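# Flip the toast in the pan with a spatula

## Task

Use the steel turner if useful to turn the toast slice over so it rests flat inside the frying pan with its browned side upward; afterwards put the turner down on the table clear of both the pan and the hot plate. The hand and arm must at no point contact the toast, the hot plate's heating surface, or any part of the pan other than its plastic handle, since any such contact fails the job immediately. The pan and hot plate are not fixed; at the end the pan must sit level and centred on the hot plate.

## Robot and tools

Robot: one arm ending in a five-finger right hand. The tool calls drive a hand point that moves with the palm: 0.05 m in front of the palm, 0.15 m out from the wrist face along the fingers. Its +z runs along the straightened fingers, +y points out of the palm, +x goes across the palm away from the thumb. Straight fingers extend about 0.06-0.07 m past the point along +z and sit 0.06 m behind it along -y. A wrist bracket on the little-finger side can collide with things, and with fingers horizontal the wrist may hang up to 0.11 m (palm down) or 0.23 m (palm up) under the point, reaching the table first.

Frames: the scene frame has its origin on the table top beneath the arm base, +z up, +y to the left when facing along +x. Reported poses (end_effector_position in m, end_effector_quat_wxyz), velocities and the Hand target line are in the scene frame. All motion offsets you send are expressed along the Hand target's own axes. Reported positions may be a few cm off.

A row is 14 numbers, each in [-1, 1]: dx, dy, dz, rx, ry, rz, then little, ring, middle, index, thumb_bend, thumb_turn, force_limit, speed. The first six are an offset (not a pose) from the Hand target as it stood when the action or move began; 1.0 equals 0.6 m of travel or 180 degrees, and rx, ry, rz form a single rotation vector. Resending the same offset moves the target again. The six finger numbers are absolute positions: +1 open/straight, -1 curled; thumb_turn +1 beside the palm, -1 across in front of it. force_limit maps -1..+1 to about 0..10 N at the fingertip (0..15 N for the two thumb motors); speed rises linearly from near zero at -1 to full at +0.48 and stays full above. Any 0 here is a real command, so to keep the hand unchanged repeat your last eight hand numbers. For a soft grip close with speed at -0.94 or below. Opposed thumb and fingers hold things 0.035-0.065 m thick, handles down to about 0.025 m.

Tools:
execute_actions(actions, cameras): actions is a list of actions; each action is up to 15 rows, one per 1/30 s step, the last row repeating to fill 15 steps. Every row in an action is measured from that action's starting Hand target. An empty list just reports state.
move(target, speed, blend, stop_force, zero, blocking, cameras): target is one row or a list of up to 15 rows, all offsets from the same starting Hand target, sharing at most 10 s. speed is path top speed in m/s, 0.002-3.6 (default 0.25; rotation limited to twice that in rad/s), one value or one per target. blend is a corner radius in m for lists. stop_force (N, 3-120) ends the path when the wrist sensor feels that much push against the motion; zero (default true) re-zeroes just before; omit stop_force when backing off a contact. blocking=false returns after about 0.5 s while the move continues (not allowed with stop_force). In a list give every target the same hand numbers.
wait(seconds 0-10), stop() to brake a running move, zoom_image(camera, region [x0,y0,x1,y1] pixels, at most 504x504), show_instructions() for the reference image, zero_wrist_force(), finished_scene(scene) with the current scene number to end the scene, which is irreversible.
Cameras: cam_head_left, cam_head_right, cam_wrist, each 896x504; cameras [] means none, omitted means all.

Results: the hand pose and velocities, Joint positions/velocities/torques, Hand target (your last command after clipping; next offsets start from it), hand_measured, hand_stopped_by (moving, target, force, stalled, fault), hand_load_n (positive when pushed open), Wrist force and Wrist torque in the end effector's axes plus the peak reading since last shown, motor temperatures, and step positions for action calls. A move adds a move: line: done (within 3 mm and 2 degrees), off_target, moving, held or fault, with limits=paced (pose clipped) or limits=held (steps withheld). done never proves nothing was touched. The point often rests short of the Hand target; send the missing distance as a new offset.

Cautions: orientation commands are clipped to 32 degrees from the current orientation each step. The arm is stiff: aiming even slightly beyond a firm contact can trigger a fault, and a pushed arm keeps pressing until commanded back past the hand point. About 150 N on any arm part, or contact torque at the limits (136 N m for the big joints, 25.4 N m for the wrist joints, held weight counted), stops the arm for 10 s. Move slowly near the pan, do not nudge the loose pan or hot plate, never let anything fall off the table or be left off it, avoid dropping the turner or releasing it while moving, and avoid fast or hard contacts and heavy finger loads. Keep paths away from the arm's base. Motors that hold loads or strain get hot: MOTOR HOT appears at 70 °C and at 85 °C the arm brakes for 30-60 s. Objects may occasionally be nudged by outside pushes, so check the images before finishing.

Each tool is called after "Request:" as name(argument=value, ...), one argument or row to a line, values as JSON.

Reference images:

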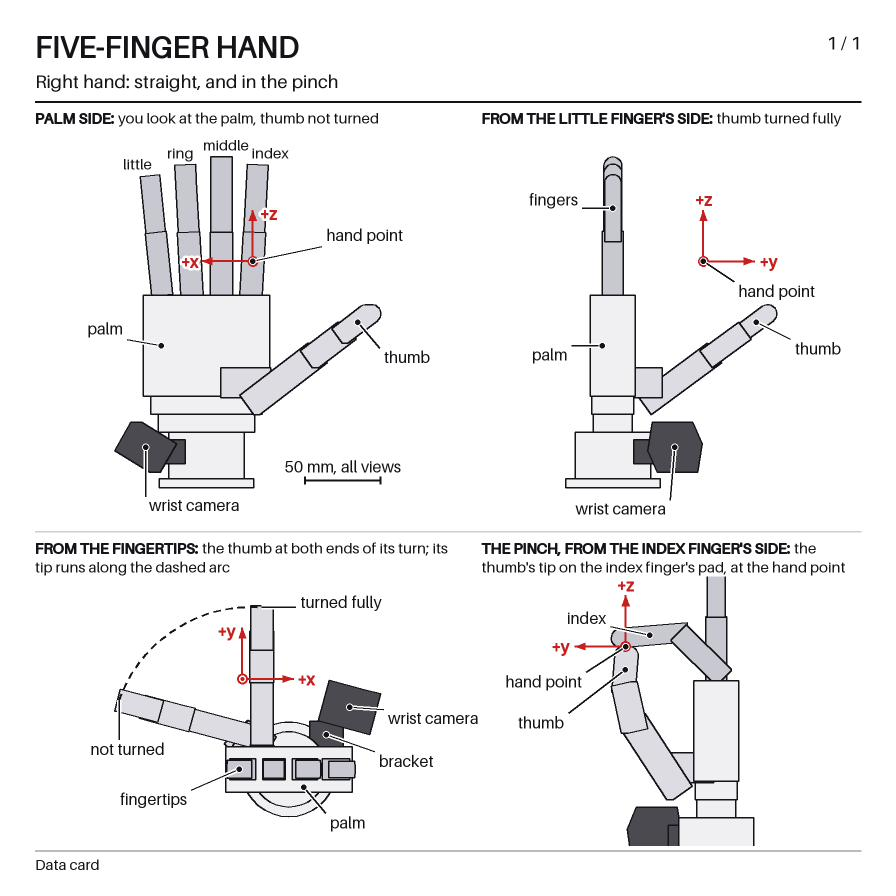

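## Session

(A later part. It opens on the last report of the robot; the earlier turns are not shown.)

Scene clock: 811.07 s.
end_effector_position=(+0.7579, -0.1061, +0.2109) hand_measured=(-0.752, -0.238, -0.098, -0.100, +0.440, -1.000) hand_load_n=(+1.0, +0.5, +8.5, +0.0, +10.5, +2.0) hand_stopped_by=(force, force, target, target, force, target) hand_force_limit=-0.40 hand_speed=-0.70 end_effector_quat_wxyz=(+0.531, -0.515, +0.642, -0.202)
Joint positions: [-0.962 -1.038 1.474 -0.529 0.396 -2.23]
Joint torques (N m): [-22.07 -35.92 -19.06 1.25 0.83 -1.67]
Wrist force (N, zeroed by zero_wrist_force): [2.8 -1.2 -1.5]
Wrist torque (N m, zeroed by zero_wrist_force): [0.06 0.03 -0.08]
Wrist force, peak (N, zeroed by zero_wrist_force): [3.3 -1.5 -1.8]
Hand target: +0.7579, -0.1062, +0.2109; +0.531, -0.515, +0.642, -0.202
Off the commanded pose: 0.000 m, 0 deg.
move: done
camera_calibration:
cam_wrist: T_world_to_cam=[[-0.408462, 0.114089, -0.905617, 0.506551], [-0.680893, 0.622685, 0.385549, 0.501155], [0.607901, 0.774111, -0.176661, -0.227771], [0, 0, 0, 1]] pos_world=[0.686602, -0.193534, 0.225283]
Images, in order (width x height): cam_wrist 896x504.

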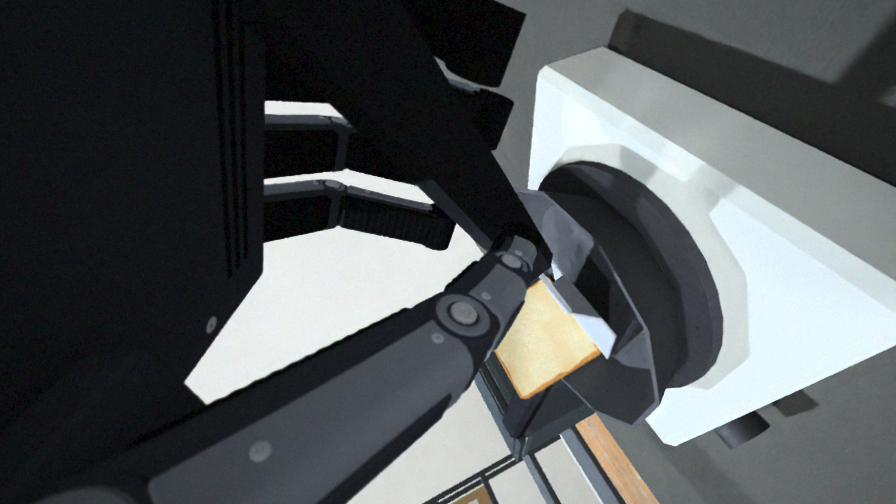

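Request:
zoom_image(
  camera="cam_wrist",
  region=[490, 240, 670, 440],
)

Request:
zoom_image(
  camera="cam_wrist",
  region=[530, 270, 630, 370],
)

Request:
execute_actions(
  actions=[],
  cameras=["cam_head_left", "cam_head_right"],
)

Request:
zoom_image(
  camera="cam_head_right",
  region=[420, 160, 580, 330],
)

Request:
zoom_image(
  camera="cam_head_left",
  region=[420, 160, 580, 330],
)

Scaled by 2.520.

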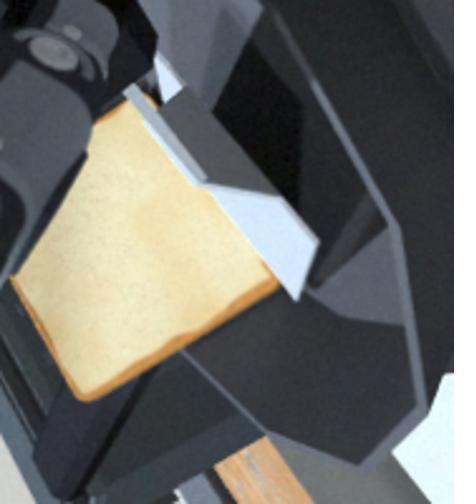

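Scaled by 5.040.

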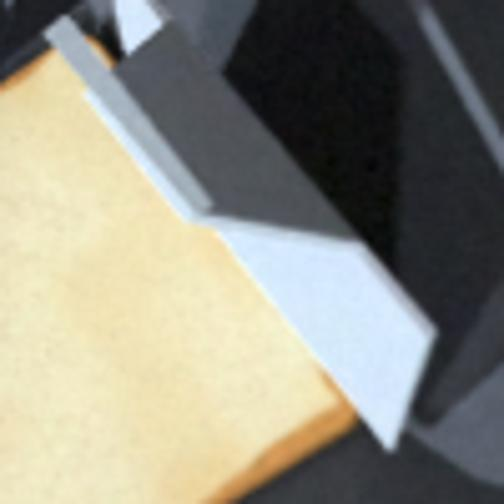

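Scene clock: 876.43 s.
end_effector_position=(+0.7579, -0.1062, +0.2110) hand_measured=(-0.752, -0.238, -0.098, -0.100, +0.440, -1.000) hand_load_n=(+1.0, +0.5, +9.0, +0.0, +10.5, +2.5) hand_stopped_by=(force, force, target, target, force, target) hand_force_limit=-0.40 hand_speed=-0.70 end_effector_quat_wxyz=(+0.531, -0.515, +0.642, -0.202)
Joint positions: [-0.962 -1.038 1.474 -0.529 0.396 -2.23]
Joint velocities: within noise
Joint torques (N m): [-26.72 -23.35 -23.77 -2.24 -0.54 1.79]
Motor temperatures (°C): [22 24 21 33 35 27]
Wrist force (N, zeroed by zero_wrist_force): [3.2 -1.1 -1.5]
Wrist torque (N m, zeroed by zero_wrist_force): [0.05 -0.06 -0.05]
Wrist force, peak (N, zeroed by zero_wrist_force): [3.5 -1.2 -1.5]
Hand target: +0.7579, -0.1062, +0.2109; +0.531, -0.515, +0.642, -0.202
Off the commanded pose: 0.000 m, 0 deg.
Images, in order (width x height): cam_head_left 896x504, cam_head_right 896x504.

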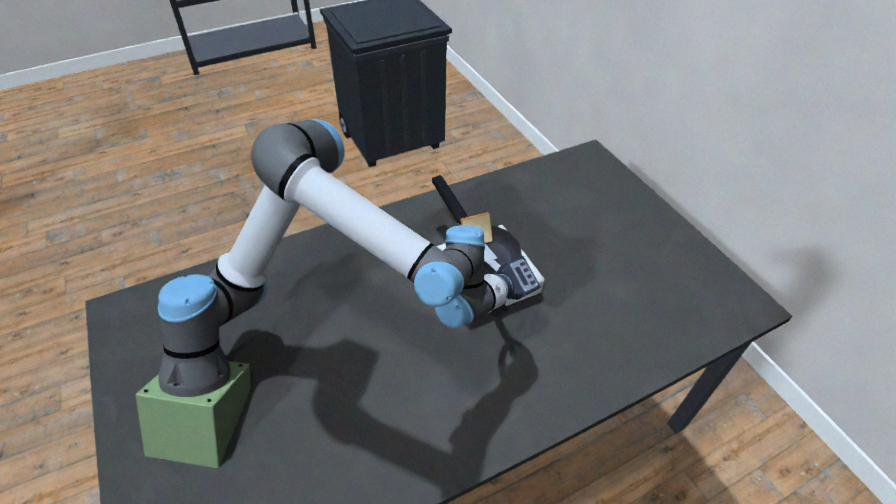

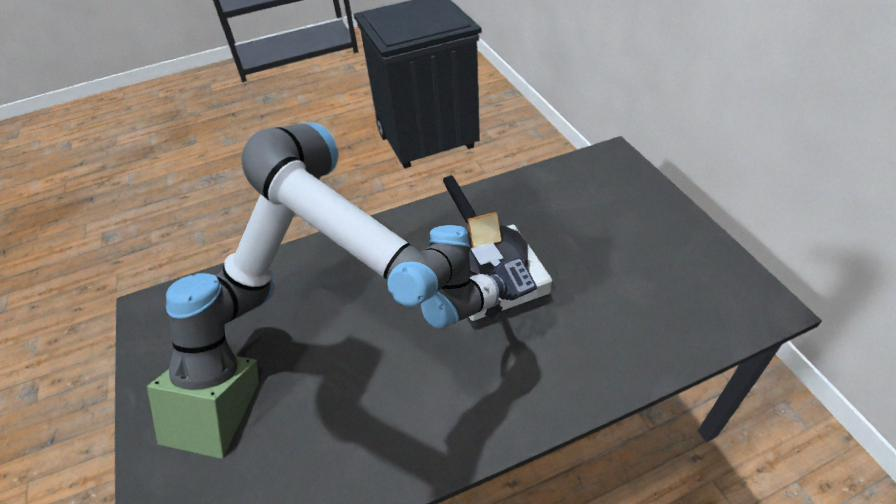

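Scaled by 2.965.

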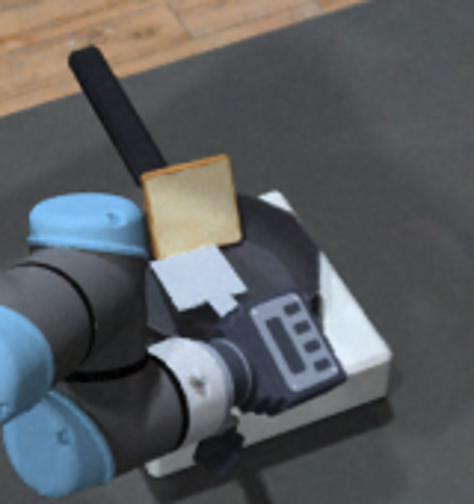

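Scaled by 2.965.

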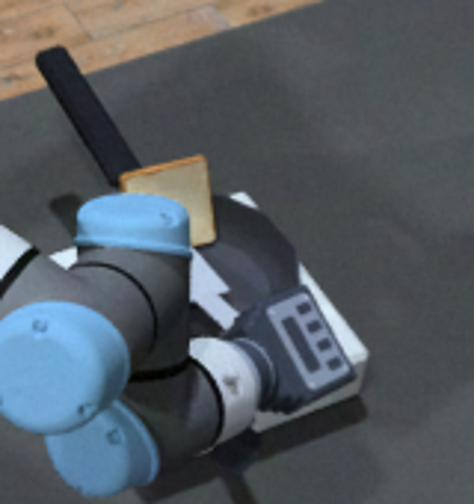

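Request:
zoom_image(
  camera="cam_head_right",
  region=[460, 205, 520, 275],
)

Request:
zoom_image(
  camera="cam_head_left",
  region=[450, 205, 510, 275],
)

Scaled by 7.200.

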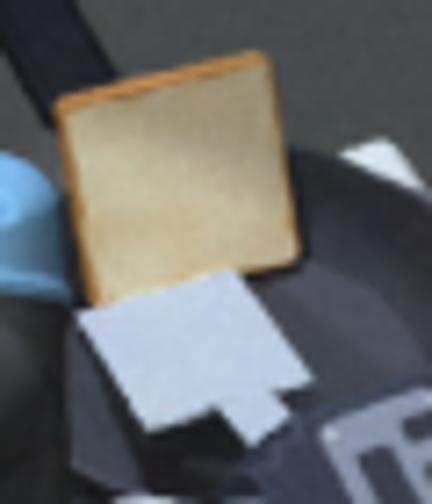

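Scaled by 7.200.

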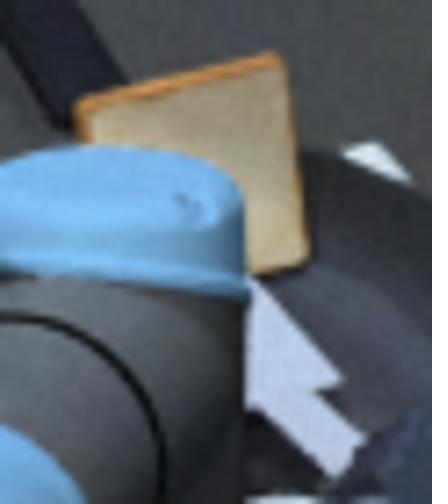

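Request:
move(
  target=[
    [0.00866, -0.00357, -0.00348, 0, 0, 0, -0.9, -0.9, -0.1, -0.1, 0.0, -1, -0.4, -0.7],
    [0.01228, -0.01458, 0.01677, 0, 0, 0, -0.9, -0.9, -0.1, -0.1, 0.0, -1, -0.4, -0.7],
  ],
  speed=0.03,
  cameras=["cam_head_right", "cam_wrist"],
)

Request:
zoom_image(
  camera="cam_head_right",
  region=[440, 205, 540, 305],
)

Request:
zoom_image(
  camera="cam_wrist",
  region=[490, 240, 670, 440],
)

Scene clock: 987.47 s.
end_effector_position=(+0.7714, -0.1132, +0.2108) hand_measured=(-0.752, -0.238, -0.098, -0.100, +0.440, -1.000) hand_load_n=(+1.0, +0.5, +8.5, +0.0, +10.5, +2.5) hand_stopped_by=(force, force, target, target, force, target) hand_force_limit=-0.40 hand_speed=-0.70 end_effector_quat_wxyz=(+0.531, -0.515, +0.642, -0.202) end_effector_velocity=(-0.001, +0.000, +0.000) end_effector_angular_velocity=(-0.002, -0.002, +0.002)
Joint positions: [-0.954 -1.005 1.418 -0.504 0.404 -2.232]
Joint velocities: [-0.001 -0.002 0.004 -0.005 -0.002 0.001]
Joint torques (N m): [-30.47 -48.06 -11.36 -3.06 -0.78 -1.64]
Wrist force (N, zeroed by zero_wrist_force): [1.8 -0.5 -0.5]
Wrist torque (N m, zeroed by zero_wrist_force): [-0.03 -0.03 -0.02]
Wrist force, peak (N, zeroed by zero_wrist_force): [3.2 -1.3 -1.5]
Hand target: +0.7714, -0.1132, +0.2109; +0.531, -0.515, +0.642, -0.202
Off the commanded pose: 0.000 m, 0 deg.
move: done
camera_calibration:
cam_wrist: T_world_to_cam=[[-0.408638, 0.114448, -0.905492, 0.512991], [-0.680677, 0.622711, 0.385888, 0.514653], [0.608025, 0.774036, -0.176561, -0.230683], [0, 0, 0, 1]] pos_world=[0.700201, -0.200634, 0.225181]
Images, in order (width x height): cam_head_right 896x504, cam_wrist 896x504.

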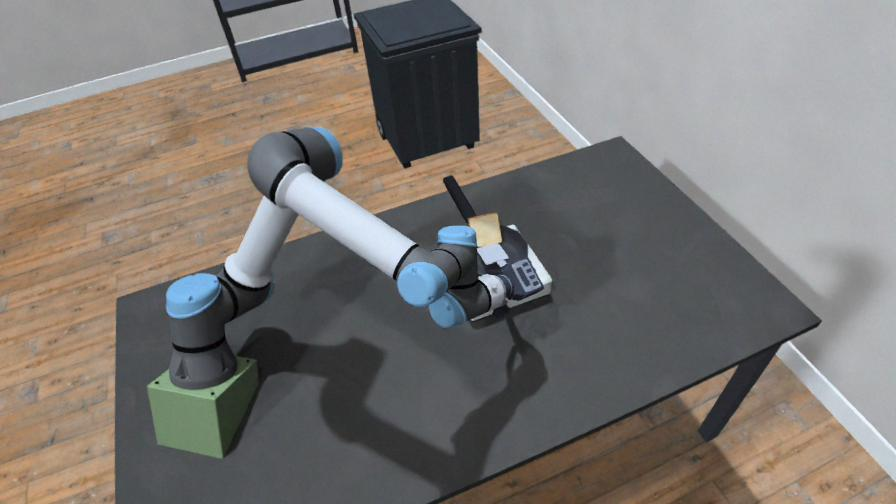

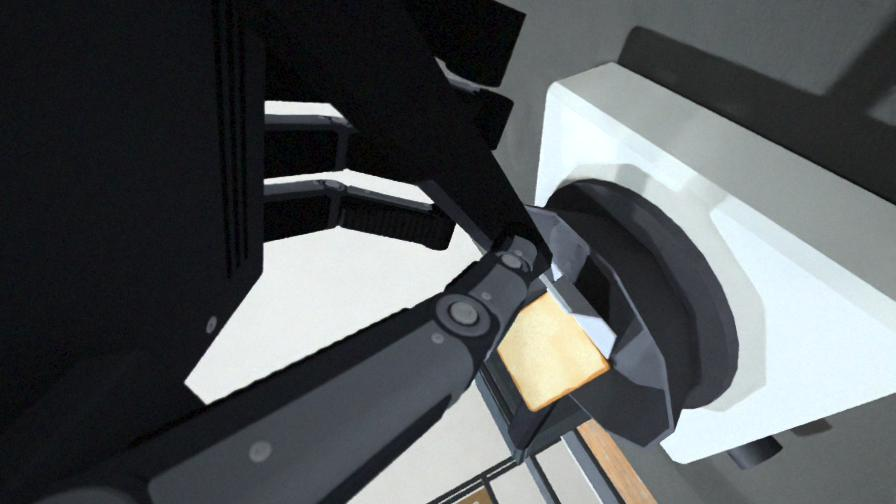

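Scaled by 5.040.

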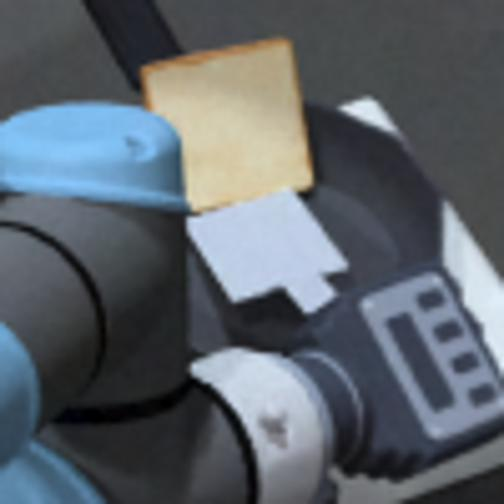

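Scaled by 2.520.

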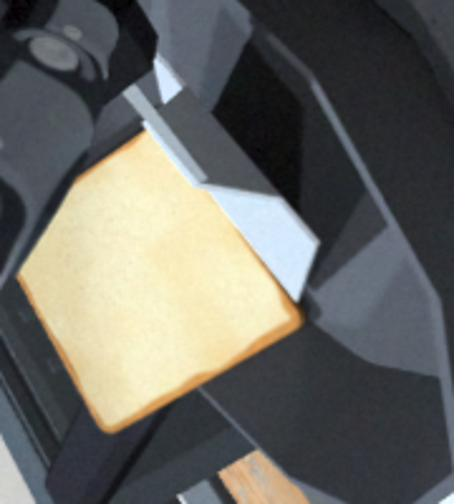

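Request:
move(
  target=[
    [-0.01155, 0.00476, 0.00465, 0, 0, 0, -0.9, -0.9, -0.1, -0.1, 0.0, -1, -0.4, -0.7],
  ],
  speed=0.02,
  cameras=["cam_head_right", "cam_wrist"],
)

Request:
zoom_image(
  camera="cam_head_right",
  region=[440, 205, 540, 305],
)

Request:
zoom_image(
  camera="cam_wrist",
  region=[490, 240, 670, 440],
)

Scene clock: 992.37 s.
end_effector_position=(+0.7720, -0.1051, +0.2109) hand_measured=(-0.752, -0.238, -0.098, -0.100, +0.440, -1.000) hand_load_n=(+1.0, +0.5, +8.5, +0.0, +10.5, +2.0) hand_stopped_by=(force, force, target, target, force, target) hand_force_limit=-0.40 hand_speed=-0.70 end_effector_quat_wxyz=(+0.531, -0.515, +0.642, -0.202)
Joint positions: [-0.945 -1.017 1.427 -0.5 0.413 -2.234]
Joint torques (N m): [-25.3 -32.62 -22.15 1.14 -0.03 -1.61]
Wrist force (N, zeroed by zero_wrist_force): [2.8 -1.7 -1.2]
Wrist torque (N m, zeroed by zero_wrist_force): [-0.07 0.00 -0.09]
Wrist force, peak (N, zeroed by zero_wrist_force): [3.4 -2.0 -1.5]
Hand target: +0.7720, -0.1052, +0.2109; +0.531, -0.515, +0.642, -0.202
Off the commanded pose: 0.000 m, 0 deg.
move: done
camera_calibration:
cam_wrist: T_world_to_cam=[[-0.408462, 0.114089, -0.905617, 0.512196], [-0.680893, 0.622685, 0.385549, 0.510133], [0.607901, 0.774111, -0.176661, -0.237116], [0, 0, 0, 1]] pos_world=[0.700702, -0.192534, 0.225283]
Images, in order (width x height): cam_head_right 896x504, cam_wrist 896x504.

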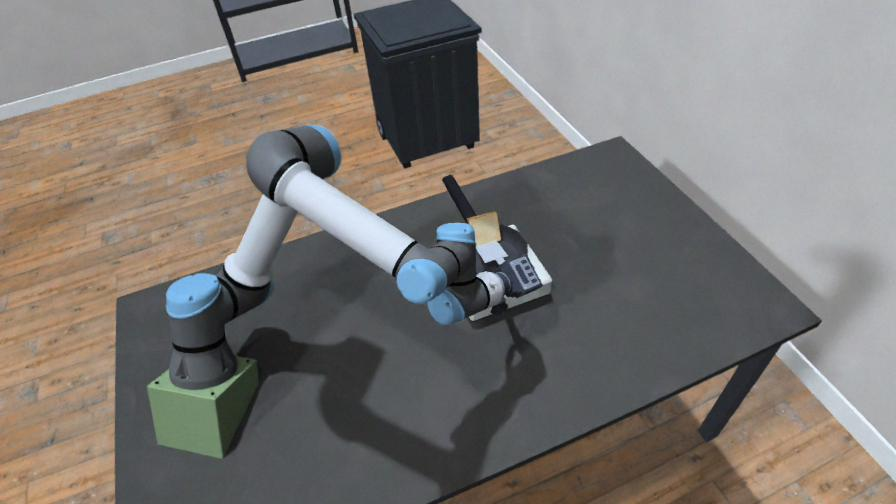

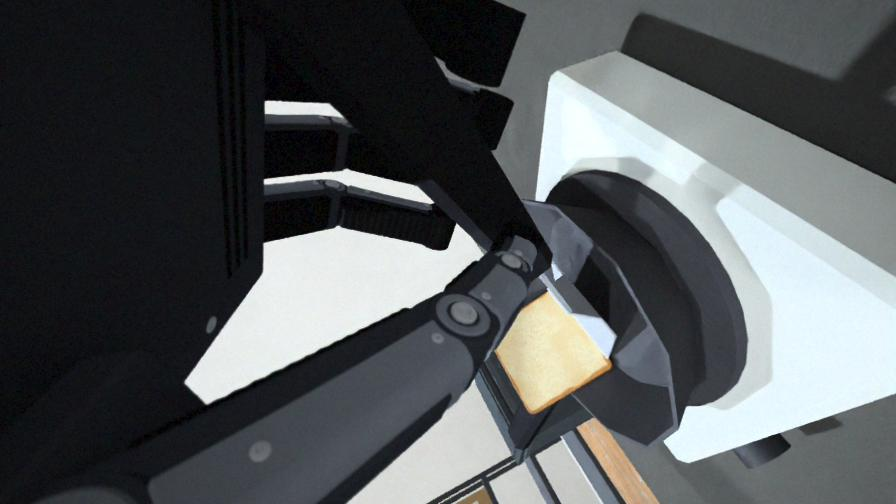

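Scaled by 5.040.

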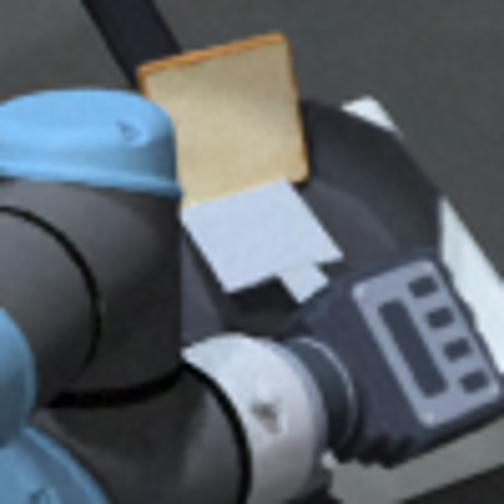

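Scaled by 2.520.

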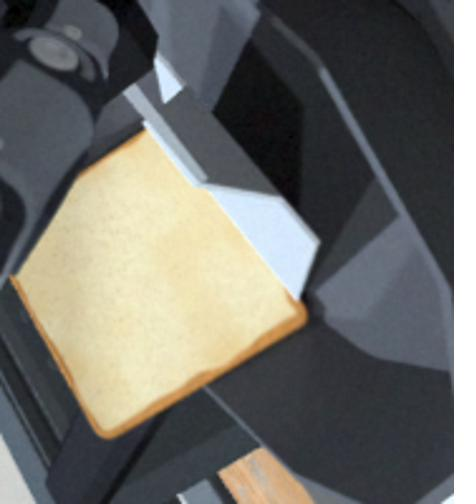

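Request:
move(
  target=[
    [0.00577, -0.00238, -0.00232, 0, 0, 0, -0.9, -0.9, -0.1, -0.1, 0.0, -1, -0.4, -0.7],
  ],
  speed=0.03,
  cameras=[],
)

Request:
move(
  target=[
    [0.00475, 0.00807, 0.00353, 0, 0, 0, -0.9, -0.9, -0.1, -0.1, 0.0, -1, -0.4, -0.7],
  ],
  speed=0.03,
  cameras=["cam_head_right", "cam_wrist"],
)

Request:
zoom_image(
  camera="cam_head_right",
  region=[440, 205, 540, 305],
)

Request:
zoom_image(
  camera="cam_wrist",
  region=[490, 240, 670, 440],
)

Scene clock: 1046.30 s.
end_effector_position=(+0.7717, -0.1093, +0.2109) hand_measured=(-0.752, -0.238, -0.098, -0.100, +0.440, -1.000) hand_load_n=(+1.0, +0.5, +8.5, +0.0, +10.5, +2.0) hand_stopped_by=(force, force, target, target, force, target) hand_force_limit=-0.40 hand_speed=-0.70 end_effector_quat_wxyz=(+0.531, -0.515, +0.642, -0.202)
Joint positions: [-0.95 -1.01 1.422 -0.502 0.408 -2.233]
Joint torques (N m): [-21.52 -34.26 -20.32 -2.71 0.47 2.26]
Wrist force (N, zeroed by zero_wrist_force): [1.8 -0.7 -0.4]
Wrist torque (N m, zeroed by zero_wrist_force): [-0.09 -0.06 -0.03]
Wrist force, peak (N, zeroed by zero_wrist_force): [3.2 -1.7 -1.4]
Hand target: +0.7717, -0.1092, +0.2109; +0.531, -0.515, +0.642, -0.202
Off the commanded pose: 0.000 m, 0 deg.
move: done
No camera images: "cameras" was empty.

Scene clock: 1047.00 s.
end_effector_position=(+0.7717, -0.1092, +0.2048) hand_measured=(-0.752, -0.238, -0.098, -0.100, +0.440, -1.000) hand_load_n=(+1.0, +0.5, +8.5, +0.0, +10.5, +2.5) hand_stopped_by=(force, force, target, target, force, target) hand_force_limit=-0.40 hand_speed=-0.70 end_effector_quat_wxyz=(+0.531, -0.515, +0.642, -0.202)
Joint positions: [-0.945 -1.005 1.429 -0.513 0.413 -2.234]
Joint torques (N m): [-22.31 -34.81 -17.93 -1.13 1.19 -1.47]
Wrist force (N, zeroed by zero_wrist_force): [1.7 -1.0 -0.6]
Wrist torque (N m, zeroed by zero_wrist_force): [-0.09 -0.06 0.04]
Wrist force, peak (N, zeroed by zero_wrist_force): [1.9 -1.0 -0.7]
Hand target: +0.7717, -0.1092, +0.2049; +0.531, -0.515, +0.642, -0.202
Off the commanded pose: 0.000 m, 0 deg.
move: done
camera_calibration:
cam_wrist: T_world_to_cam=[[-0.408455, 0.114098, -0.905619, 0.507014], [-0.680854, 0.622734, 0.385538, 0.514819], [0.607949, 0.77407, -0.176675, -0.234876], [0, 0, 0, 1]] pos_world=[0.700402, -0.196634, 0.219183]
Images, in order (width x height): cam_head_right 896x504, cam_wrist 896x504.

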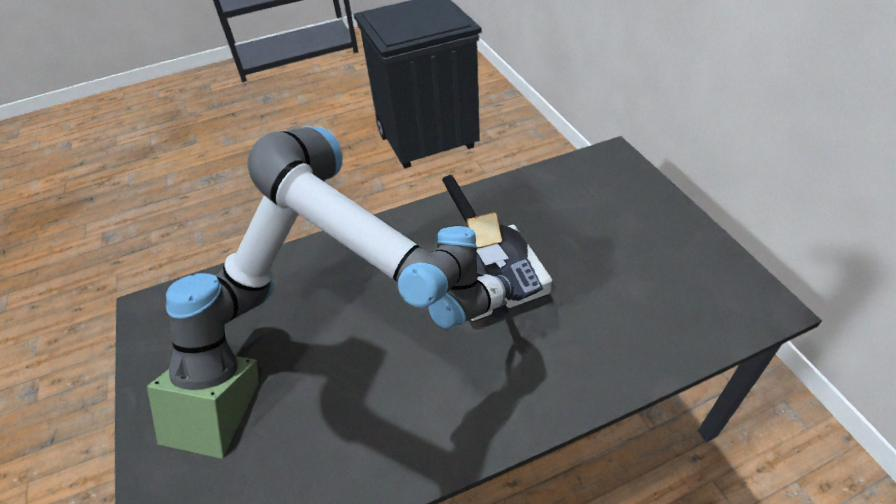

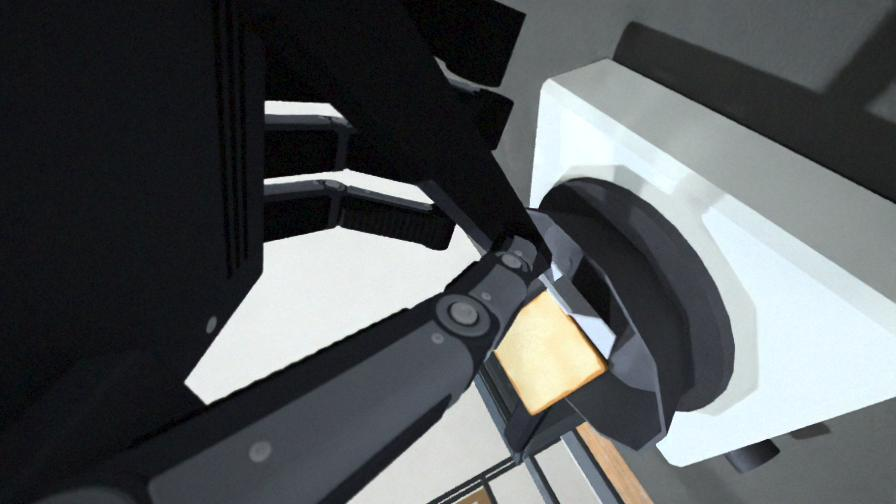

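Scaled by 5.040.

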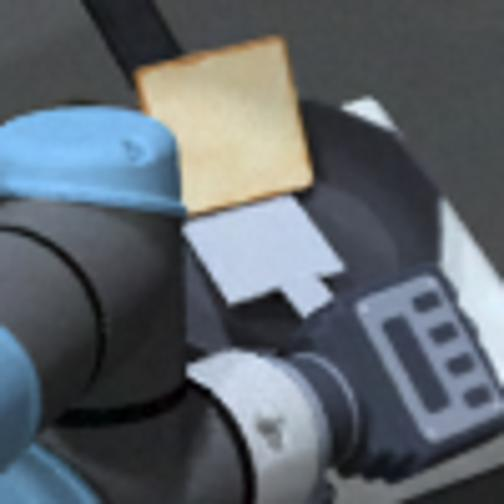

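Scaled by 2.520.

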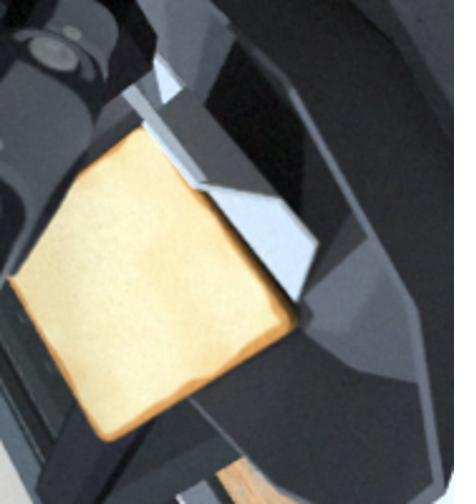

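Request:
move(
  target=[
    [-0.00866, 0.00357, 0.00348, 0, 0, 0, -0.9, -0.9, -0.1, -0.1, 0.0, -1, -0.4, -0.7],
  ],
  speed=0.02,
  cameras=["cam_head_right", "cam_wrist"],
)

Request:
zoom_image(
  camera="cam_head_right",
  region=[440, 205, 540, 305],
)

Request:
zoom_image(
  camera="cam_wrist",
  region=[490, 240, 670, 440],
)

Scene clock: 1051.53 s.
end_effector_position=(+0.7721, -0.1031, +0.2049) hand_measured=(-0.752, -0.238, -0.098, -0.100, +0.440, -1.000) hand_load_n=(+1.0, +0.5, +9.0, +0.0, +10.5, +3.0) hand_stopped_by=(force, force, target, target, force, target) hand_force_limit=-0.40 hand_speed=-0.70 end_effector_quat_wxyz=(+0.531, -0.515, +0.642, -0.202)
Joint positions: [-0.938 -1.014 1.436 -0.51 0.42 -2.235]
Joint torques (N m): [-24.86 -34.53 -20.35 1.2 0.73 -1.87]
Wrist force (N, zeroed by zero_wrist_force): [1.9 -0.9 -0.6]
Wrist torque (N m, zeroed by zero_wrist_force): [-0.08 -0.10 0.05]
Wrist force, peak (N, zeroed by zero_wrist_force): [2.2 -1.1 -0.8]
Hand target: +0.7721, -0.1032, +0.2049; +0.531, -0.515, +0.642, -0.202
Off the commanded pose: 0.000 m, 0 deg.
move: done
camera_calibration:
cam_wrist: T_world_to_cam=[[-0.408401, 0.114031, -0.905652, 0.506529], [-0.68093, 0.622695, 0.385467, 0.511315], [0.607901, 0.774111, -0.176662, -0.239785], [0, 0, 0, 1]] pos_world=[0.700802, -0.190534, 0.219283]
Images, in order (width x height): cam_head_right 896x504, cam_wrist 896x504.

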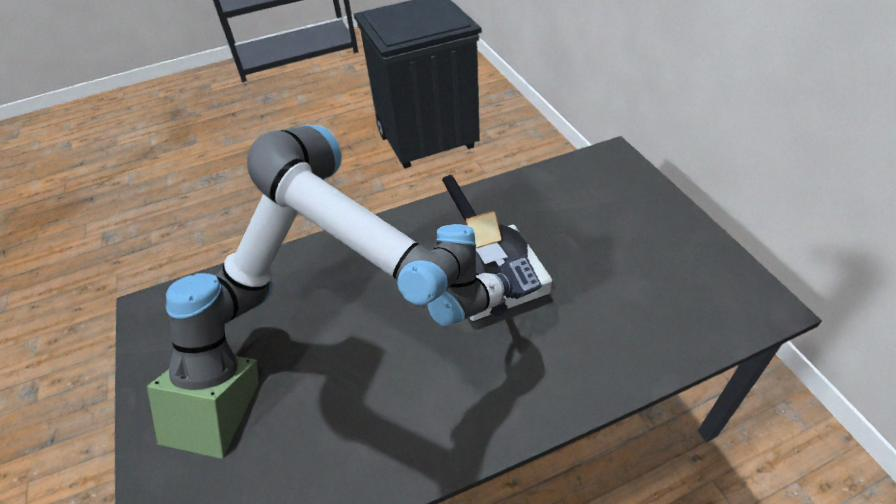

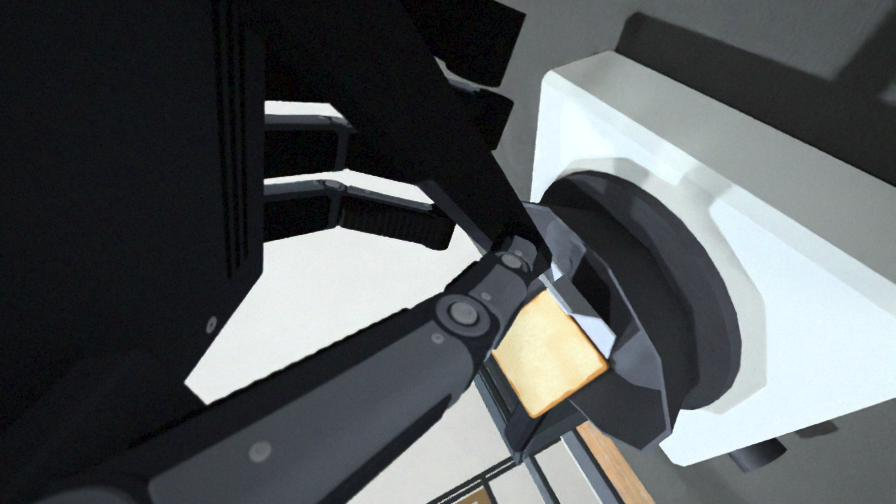

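Scaled by 5.040.

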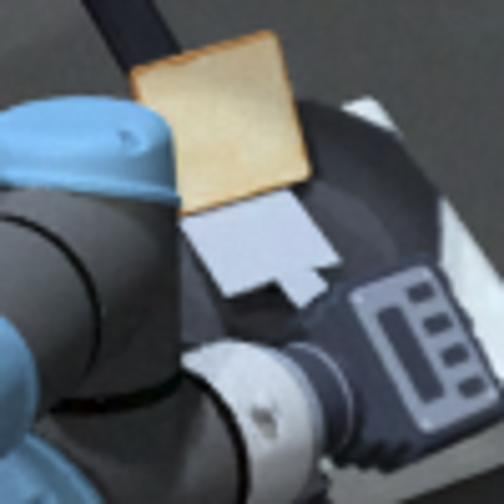

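Scaled by 2.520.

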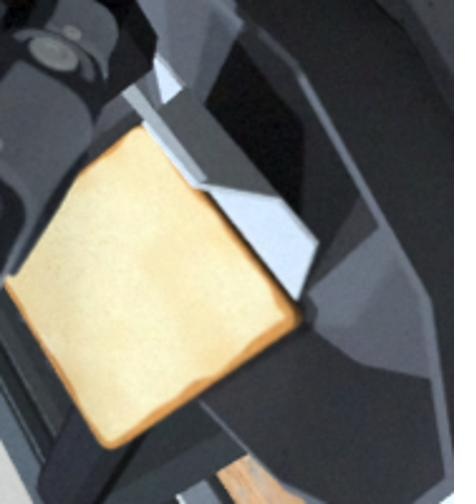

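Request:
move(
  target=[
    [-0.00866, 0.00357, 0.00348, 0, 0, 0, -0.9, -0.9, -0.1, -0.1, 0.0, -1, -0.4, -0.7],
  ],
  speed=0.02,
  cameras=["cam_head_right", "cam_wrist"],
)

Request:
zoom_image(
  camera="cam_head_right",
  region=[440, 205, 540, 305],
)

Request:
zoom_image(
  camera="cam_wrist",
  region=[490, 240, 670, 440],
)

Scene clock: 1056.53 s.
end_effector_position=(+0.7725, -0.0971, +0.2049) hand_measured=(-0.752, -0.238, -0.098, -0.100, +0.440, -1.000) hand_load_n=(+1.0, +0.5, +8.5, +0.0, +10.5, +3.0) hand_stopped_by=(force, force, target, target, force, target) hand_force_limit=-0.40 hand_speed=-0.70 end_effector_quat_wxyz=(+0.531, -0.515, +0.642, -0.202)
Joint positions: [-0.932 -1.022 1.443 -0.507 0.426 -2.237]
Joint torques (N m): [-24.83 -33.87 -20.07 0.99 0.84 -1.8]
Wrist force (N, zeroed by zero_wrist_force): [1.9 -0.8 -0.9]
Wrist torque (N m, zeroed by zero_wrist_force): [-0.05 -0.09 0.05]
Wrist force, peak (N, zeroed by zero_wrist_force): [2.1 -1.0 -0.8]
Hand target: +0.7725, -0.0973, +0.2049; +0.531, -0.515, +0.642, -0.202
Off the commanded pose: 0.000 m, 0 deg.
move: done
camera_calibration:
cam_wrist: T_world_to_cam=[[-0.408462, 0.114089, -0.905617, 0.506095], [-0.680893, 0.622685, 0.385549, 0.507874], [0.607901, 0.774111, -0.176661, -0.244734], [0, 0, 0, 1]] pos_world=[0.701302, -0.184534, 0.219283]
Images, in order (width x height): cam_head_right 896x504, cam_wrist 896x504.

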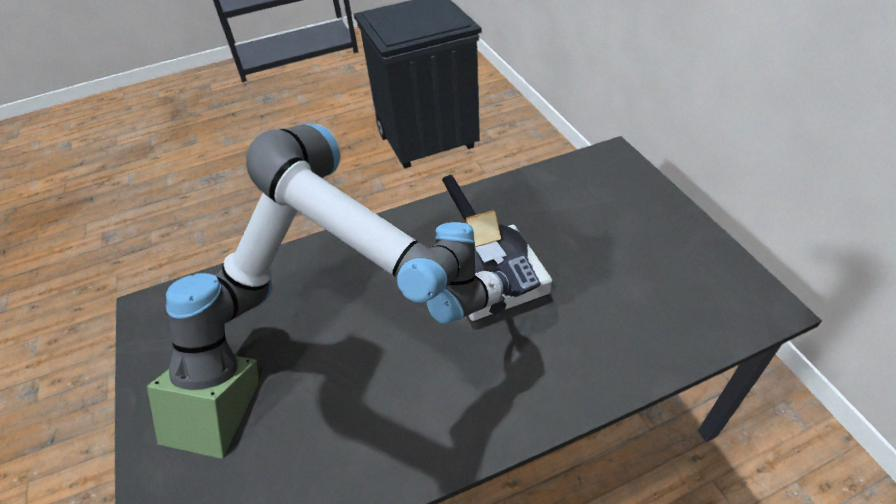

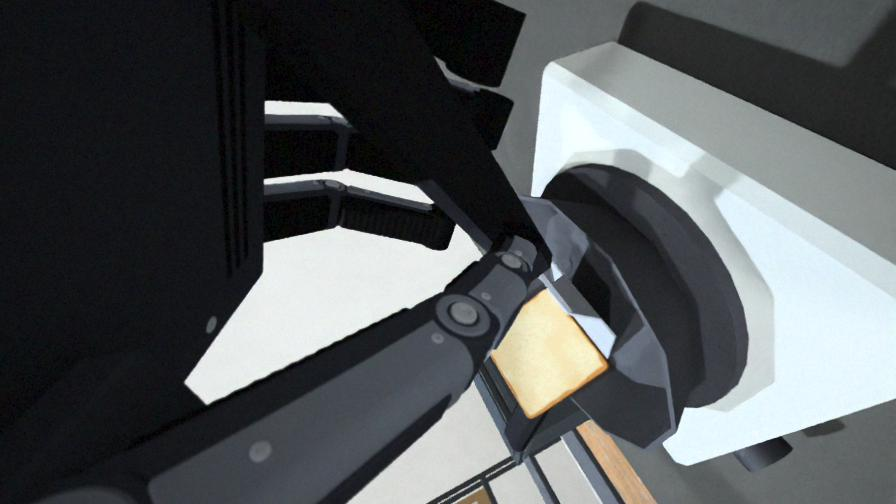

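Scaled by 5.040.

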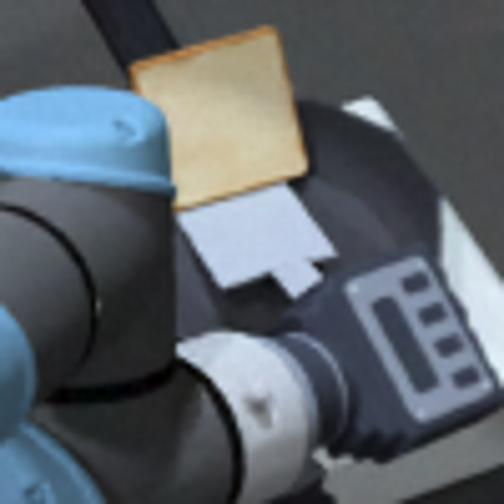

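Scaled by 2.520.

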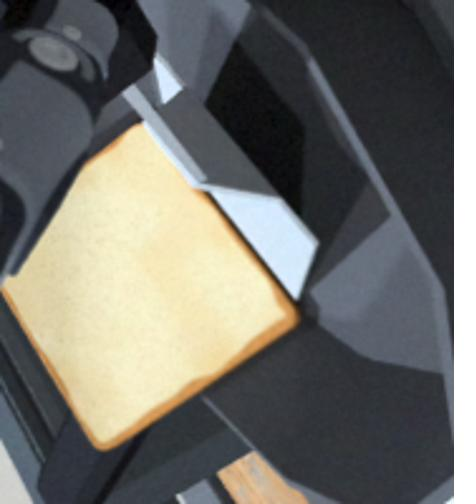

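Request:
move(
  target=[
    [-0.00866, 0.00357, 0.00348, 0, 0, 0, -0.9, -0.9, -0.1, -0.1, 0.0, -1, -0.4, -0.7],
  ],
  speed=0.02,
  cameras=["cam_head_right", "cam_wrist"],
)

Request:
zoom_image(
  camera="cam_head_right",
  region=[440, 205, 540, 305],
)

Request:
zoom_image(
  camera="cam_wrist",
  region=[490, 240, 670, 440],
)

Scene clock: 1061.17 s.
end_effector_position=(+0.7729, -0.0912, +0.2049) hand_measured=(-0.752, -0.238, -0.098, -0.100, +0.440, -1.000) hand_load_n=(+0.5, +0.5, +9.5, +0.0, +10.0, +3.0) hand_stopped_by=(force, force, target, target, force, target) hand_force_limit=-0.40 hand_speed=-0.70 end_effector_quat_wxyz=(+0.531, -0.515, +0.642, -0.202)
Joint positions: [-0.925 -1.031 1.449 -0.504 0.433 -2.238]
Joint torques (N m): [-23.27 -34.13 -18.75 1.1 0.33 -1.71]
Wrist force (N, zeroed by zero_wrist_force): [3.0 -2.1 -1.1]
Wrist torque (N m, zeroed by zero_wrist_force): [0.00 -0.05 0.02]
Wrist force, peak (N, zeroed by zero_wrist_force): [3.5 -2.7 -1.3]
Hand target: +0.7729, -0.0913, +0.2049; +0.531, -0.515, +0.642, -0.202
Off the commanded pose: 0.000 m, 0 deg.
move: done
camera_calibration:
cam_wrist: T_world_to_cam=[[-0.408394, 0.11404, -0.905654, 0.505526], [-0.680891, 0.622745, 0.385456, 0.50444], [0.607949, 0.77407, -0.176676, -0.249659], [0, 0, 0, 1]] pos_world=[0.701702, -0.178534, 0.219283]
Images, in order (width x height): cam_head_right 896x504, cam_wrist 896x504.

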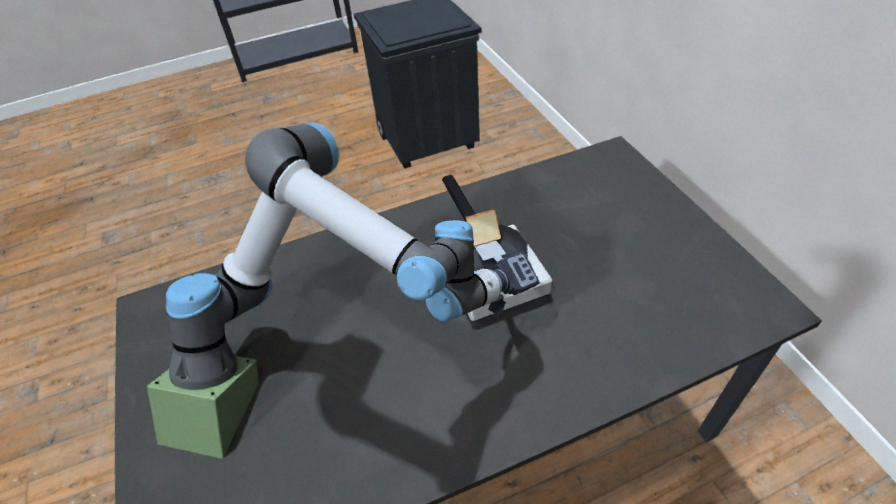

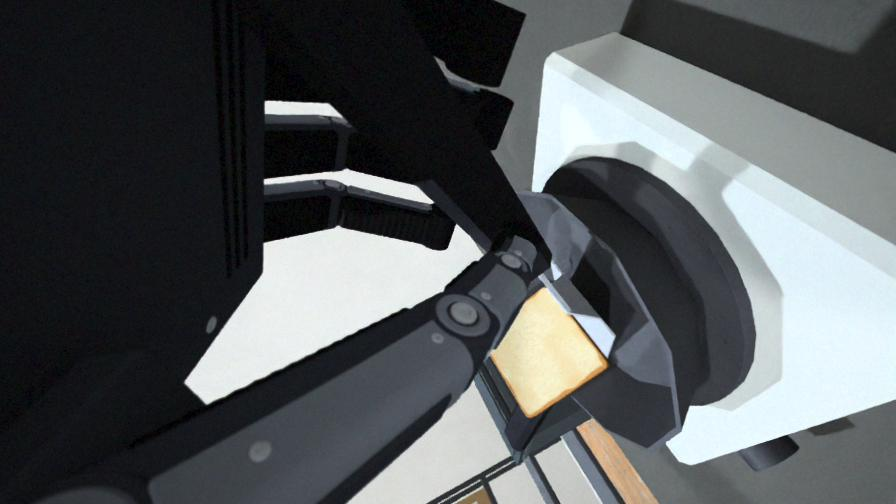

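Scaled by 5.040.

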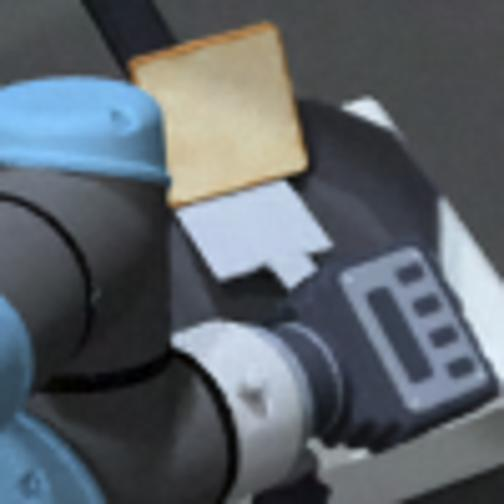

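Scaled by 2.520.

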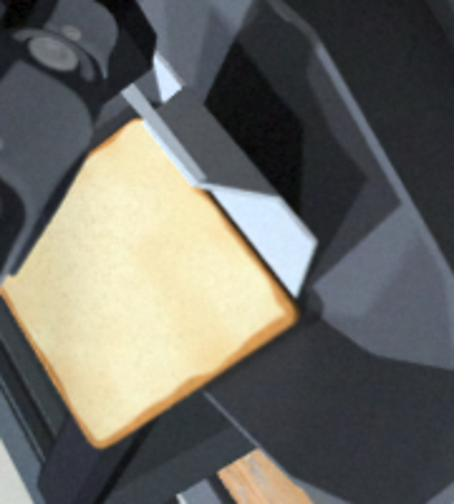

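Request:
move(
  target=[
    [0.00289, -0.00119, -0.00116, 0, 0, 0, -0.9, -0.9, -0.1, -0.1, 0.0, -1, -0.4, -0.7],
    [0.00392, -0.00434, 0.00462, 0, 0, 0, -0.9, -0.9, -0.1, -0.1, 0.0, -1, -0.4, -0.7],
    [-0.00329, -0.00136, 0.00752, 0, 0, 0, -0.9, -0.9, -0.1, -0.1, 0.0, -1, -0.4, -0.7],
  ],
  speed=0.02,
  cameras=["cam_head_right", "cam_wrist"],
)

Request:
zoom_image(
  camera="cam_head_right",
  region=[440, 205, 540, 305],
)

Request:
zoom_image(
  camera="cam_wrist",
  region=[490, 240, 670, 440],
)

Scene clock: 1094.13 s.
end_effector_position=(+0.7771, -0.0884, +0.2049) hand_measured=(-0.752, -0.238, -0.098, -0.100, +0.440, -1.000) hand_load_n=(+1.0, +0.5, +8.5, +0.0, +10.0, +2.5) hand_stopped_by=(force, force, target, target, force, target) hand_force_limit=-0.40 hand_speed=-0.70 end_effector_quat_wxyz=(+0.531, -0.515, +0.642, -0.202)
Joint positions: [-0.918 -1.028 1.439 -0.495 0.44 -2.24]
Joint torques (N m): [-26.37 -32 -23.69 1.07 -0.25 -1.69]
Wrist force (N, zeroed by zero_wrist_force): [2.6 -1.9 -1.6]
Wrist torque (N m, zeroed by zero_wrist_force): [-0.06 -0.05 0.03]
Wrist force, peak (N, zeroed by zero_wrist_force): [3.1 -2.1 -1.4]
Hand target: +0.7771, -0.0886, +0.2049; +0.531, -0.515, +0.642, -0.202
Off the commanded pose: 0.000 m, 0 deg.
move: done
camera_calibration:
cam_wrist: T_world_to_cam=[[-0.408482, 0.114124, -0.905604, 0.506998], [-0.680838, 0.62273, 0.385575, 0.505552], [0.607949, 0.77407, -0.176674, -0.254303], [0, 0, 0, 1]] pos_world=[0.705902, -0.175834, 0.219283]
Images, in order (width x height): cam_head_right 896x504, cam_wrist 896x504.

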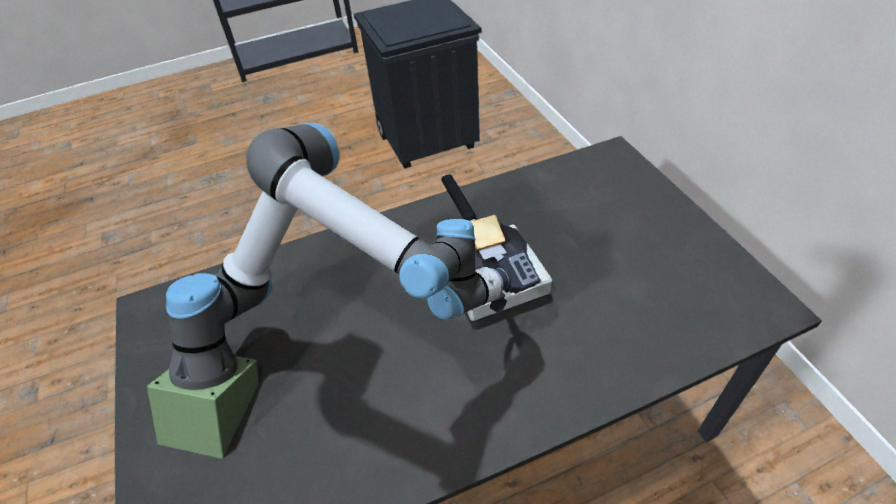

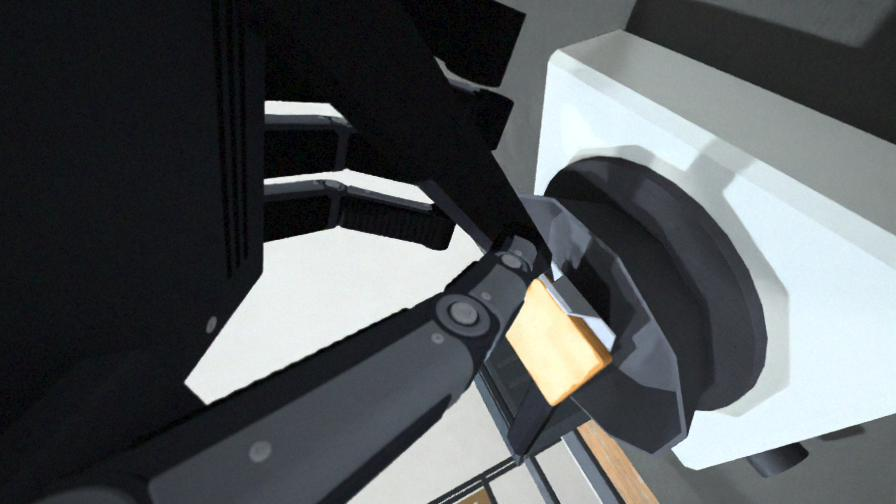

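Scaled by 5.040.

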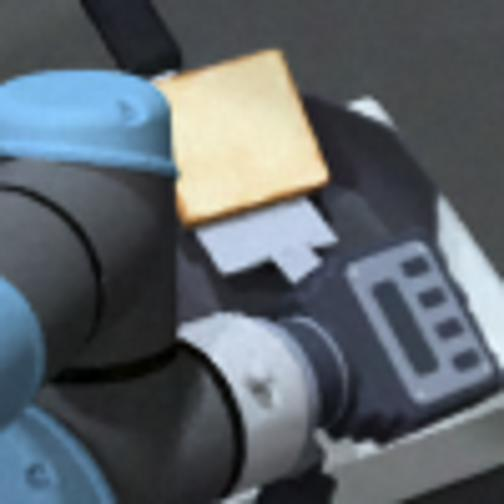

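Scaled by 2.520.

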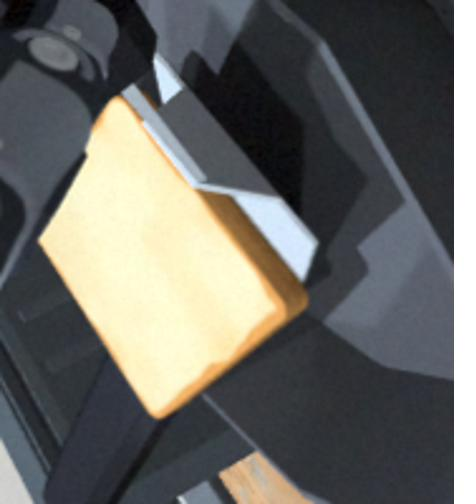

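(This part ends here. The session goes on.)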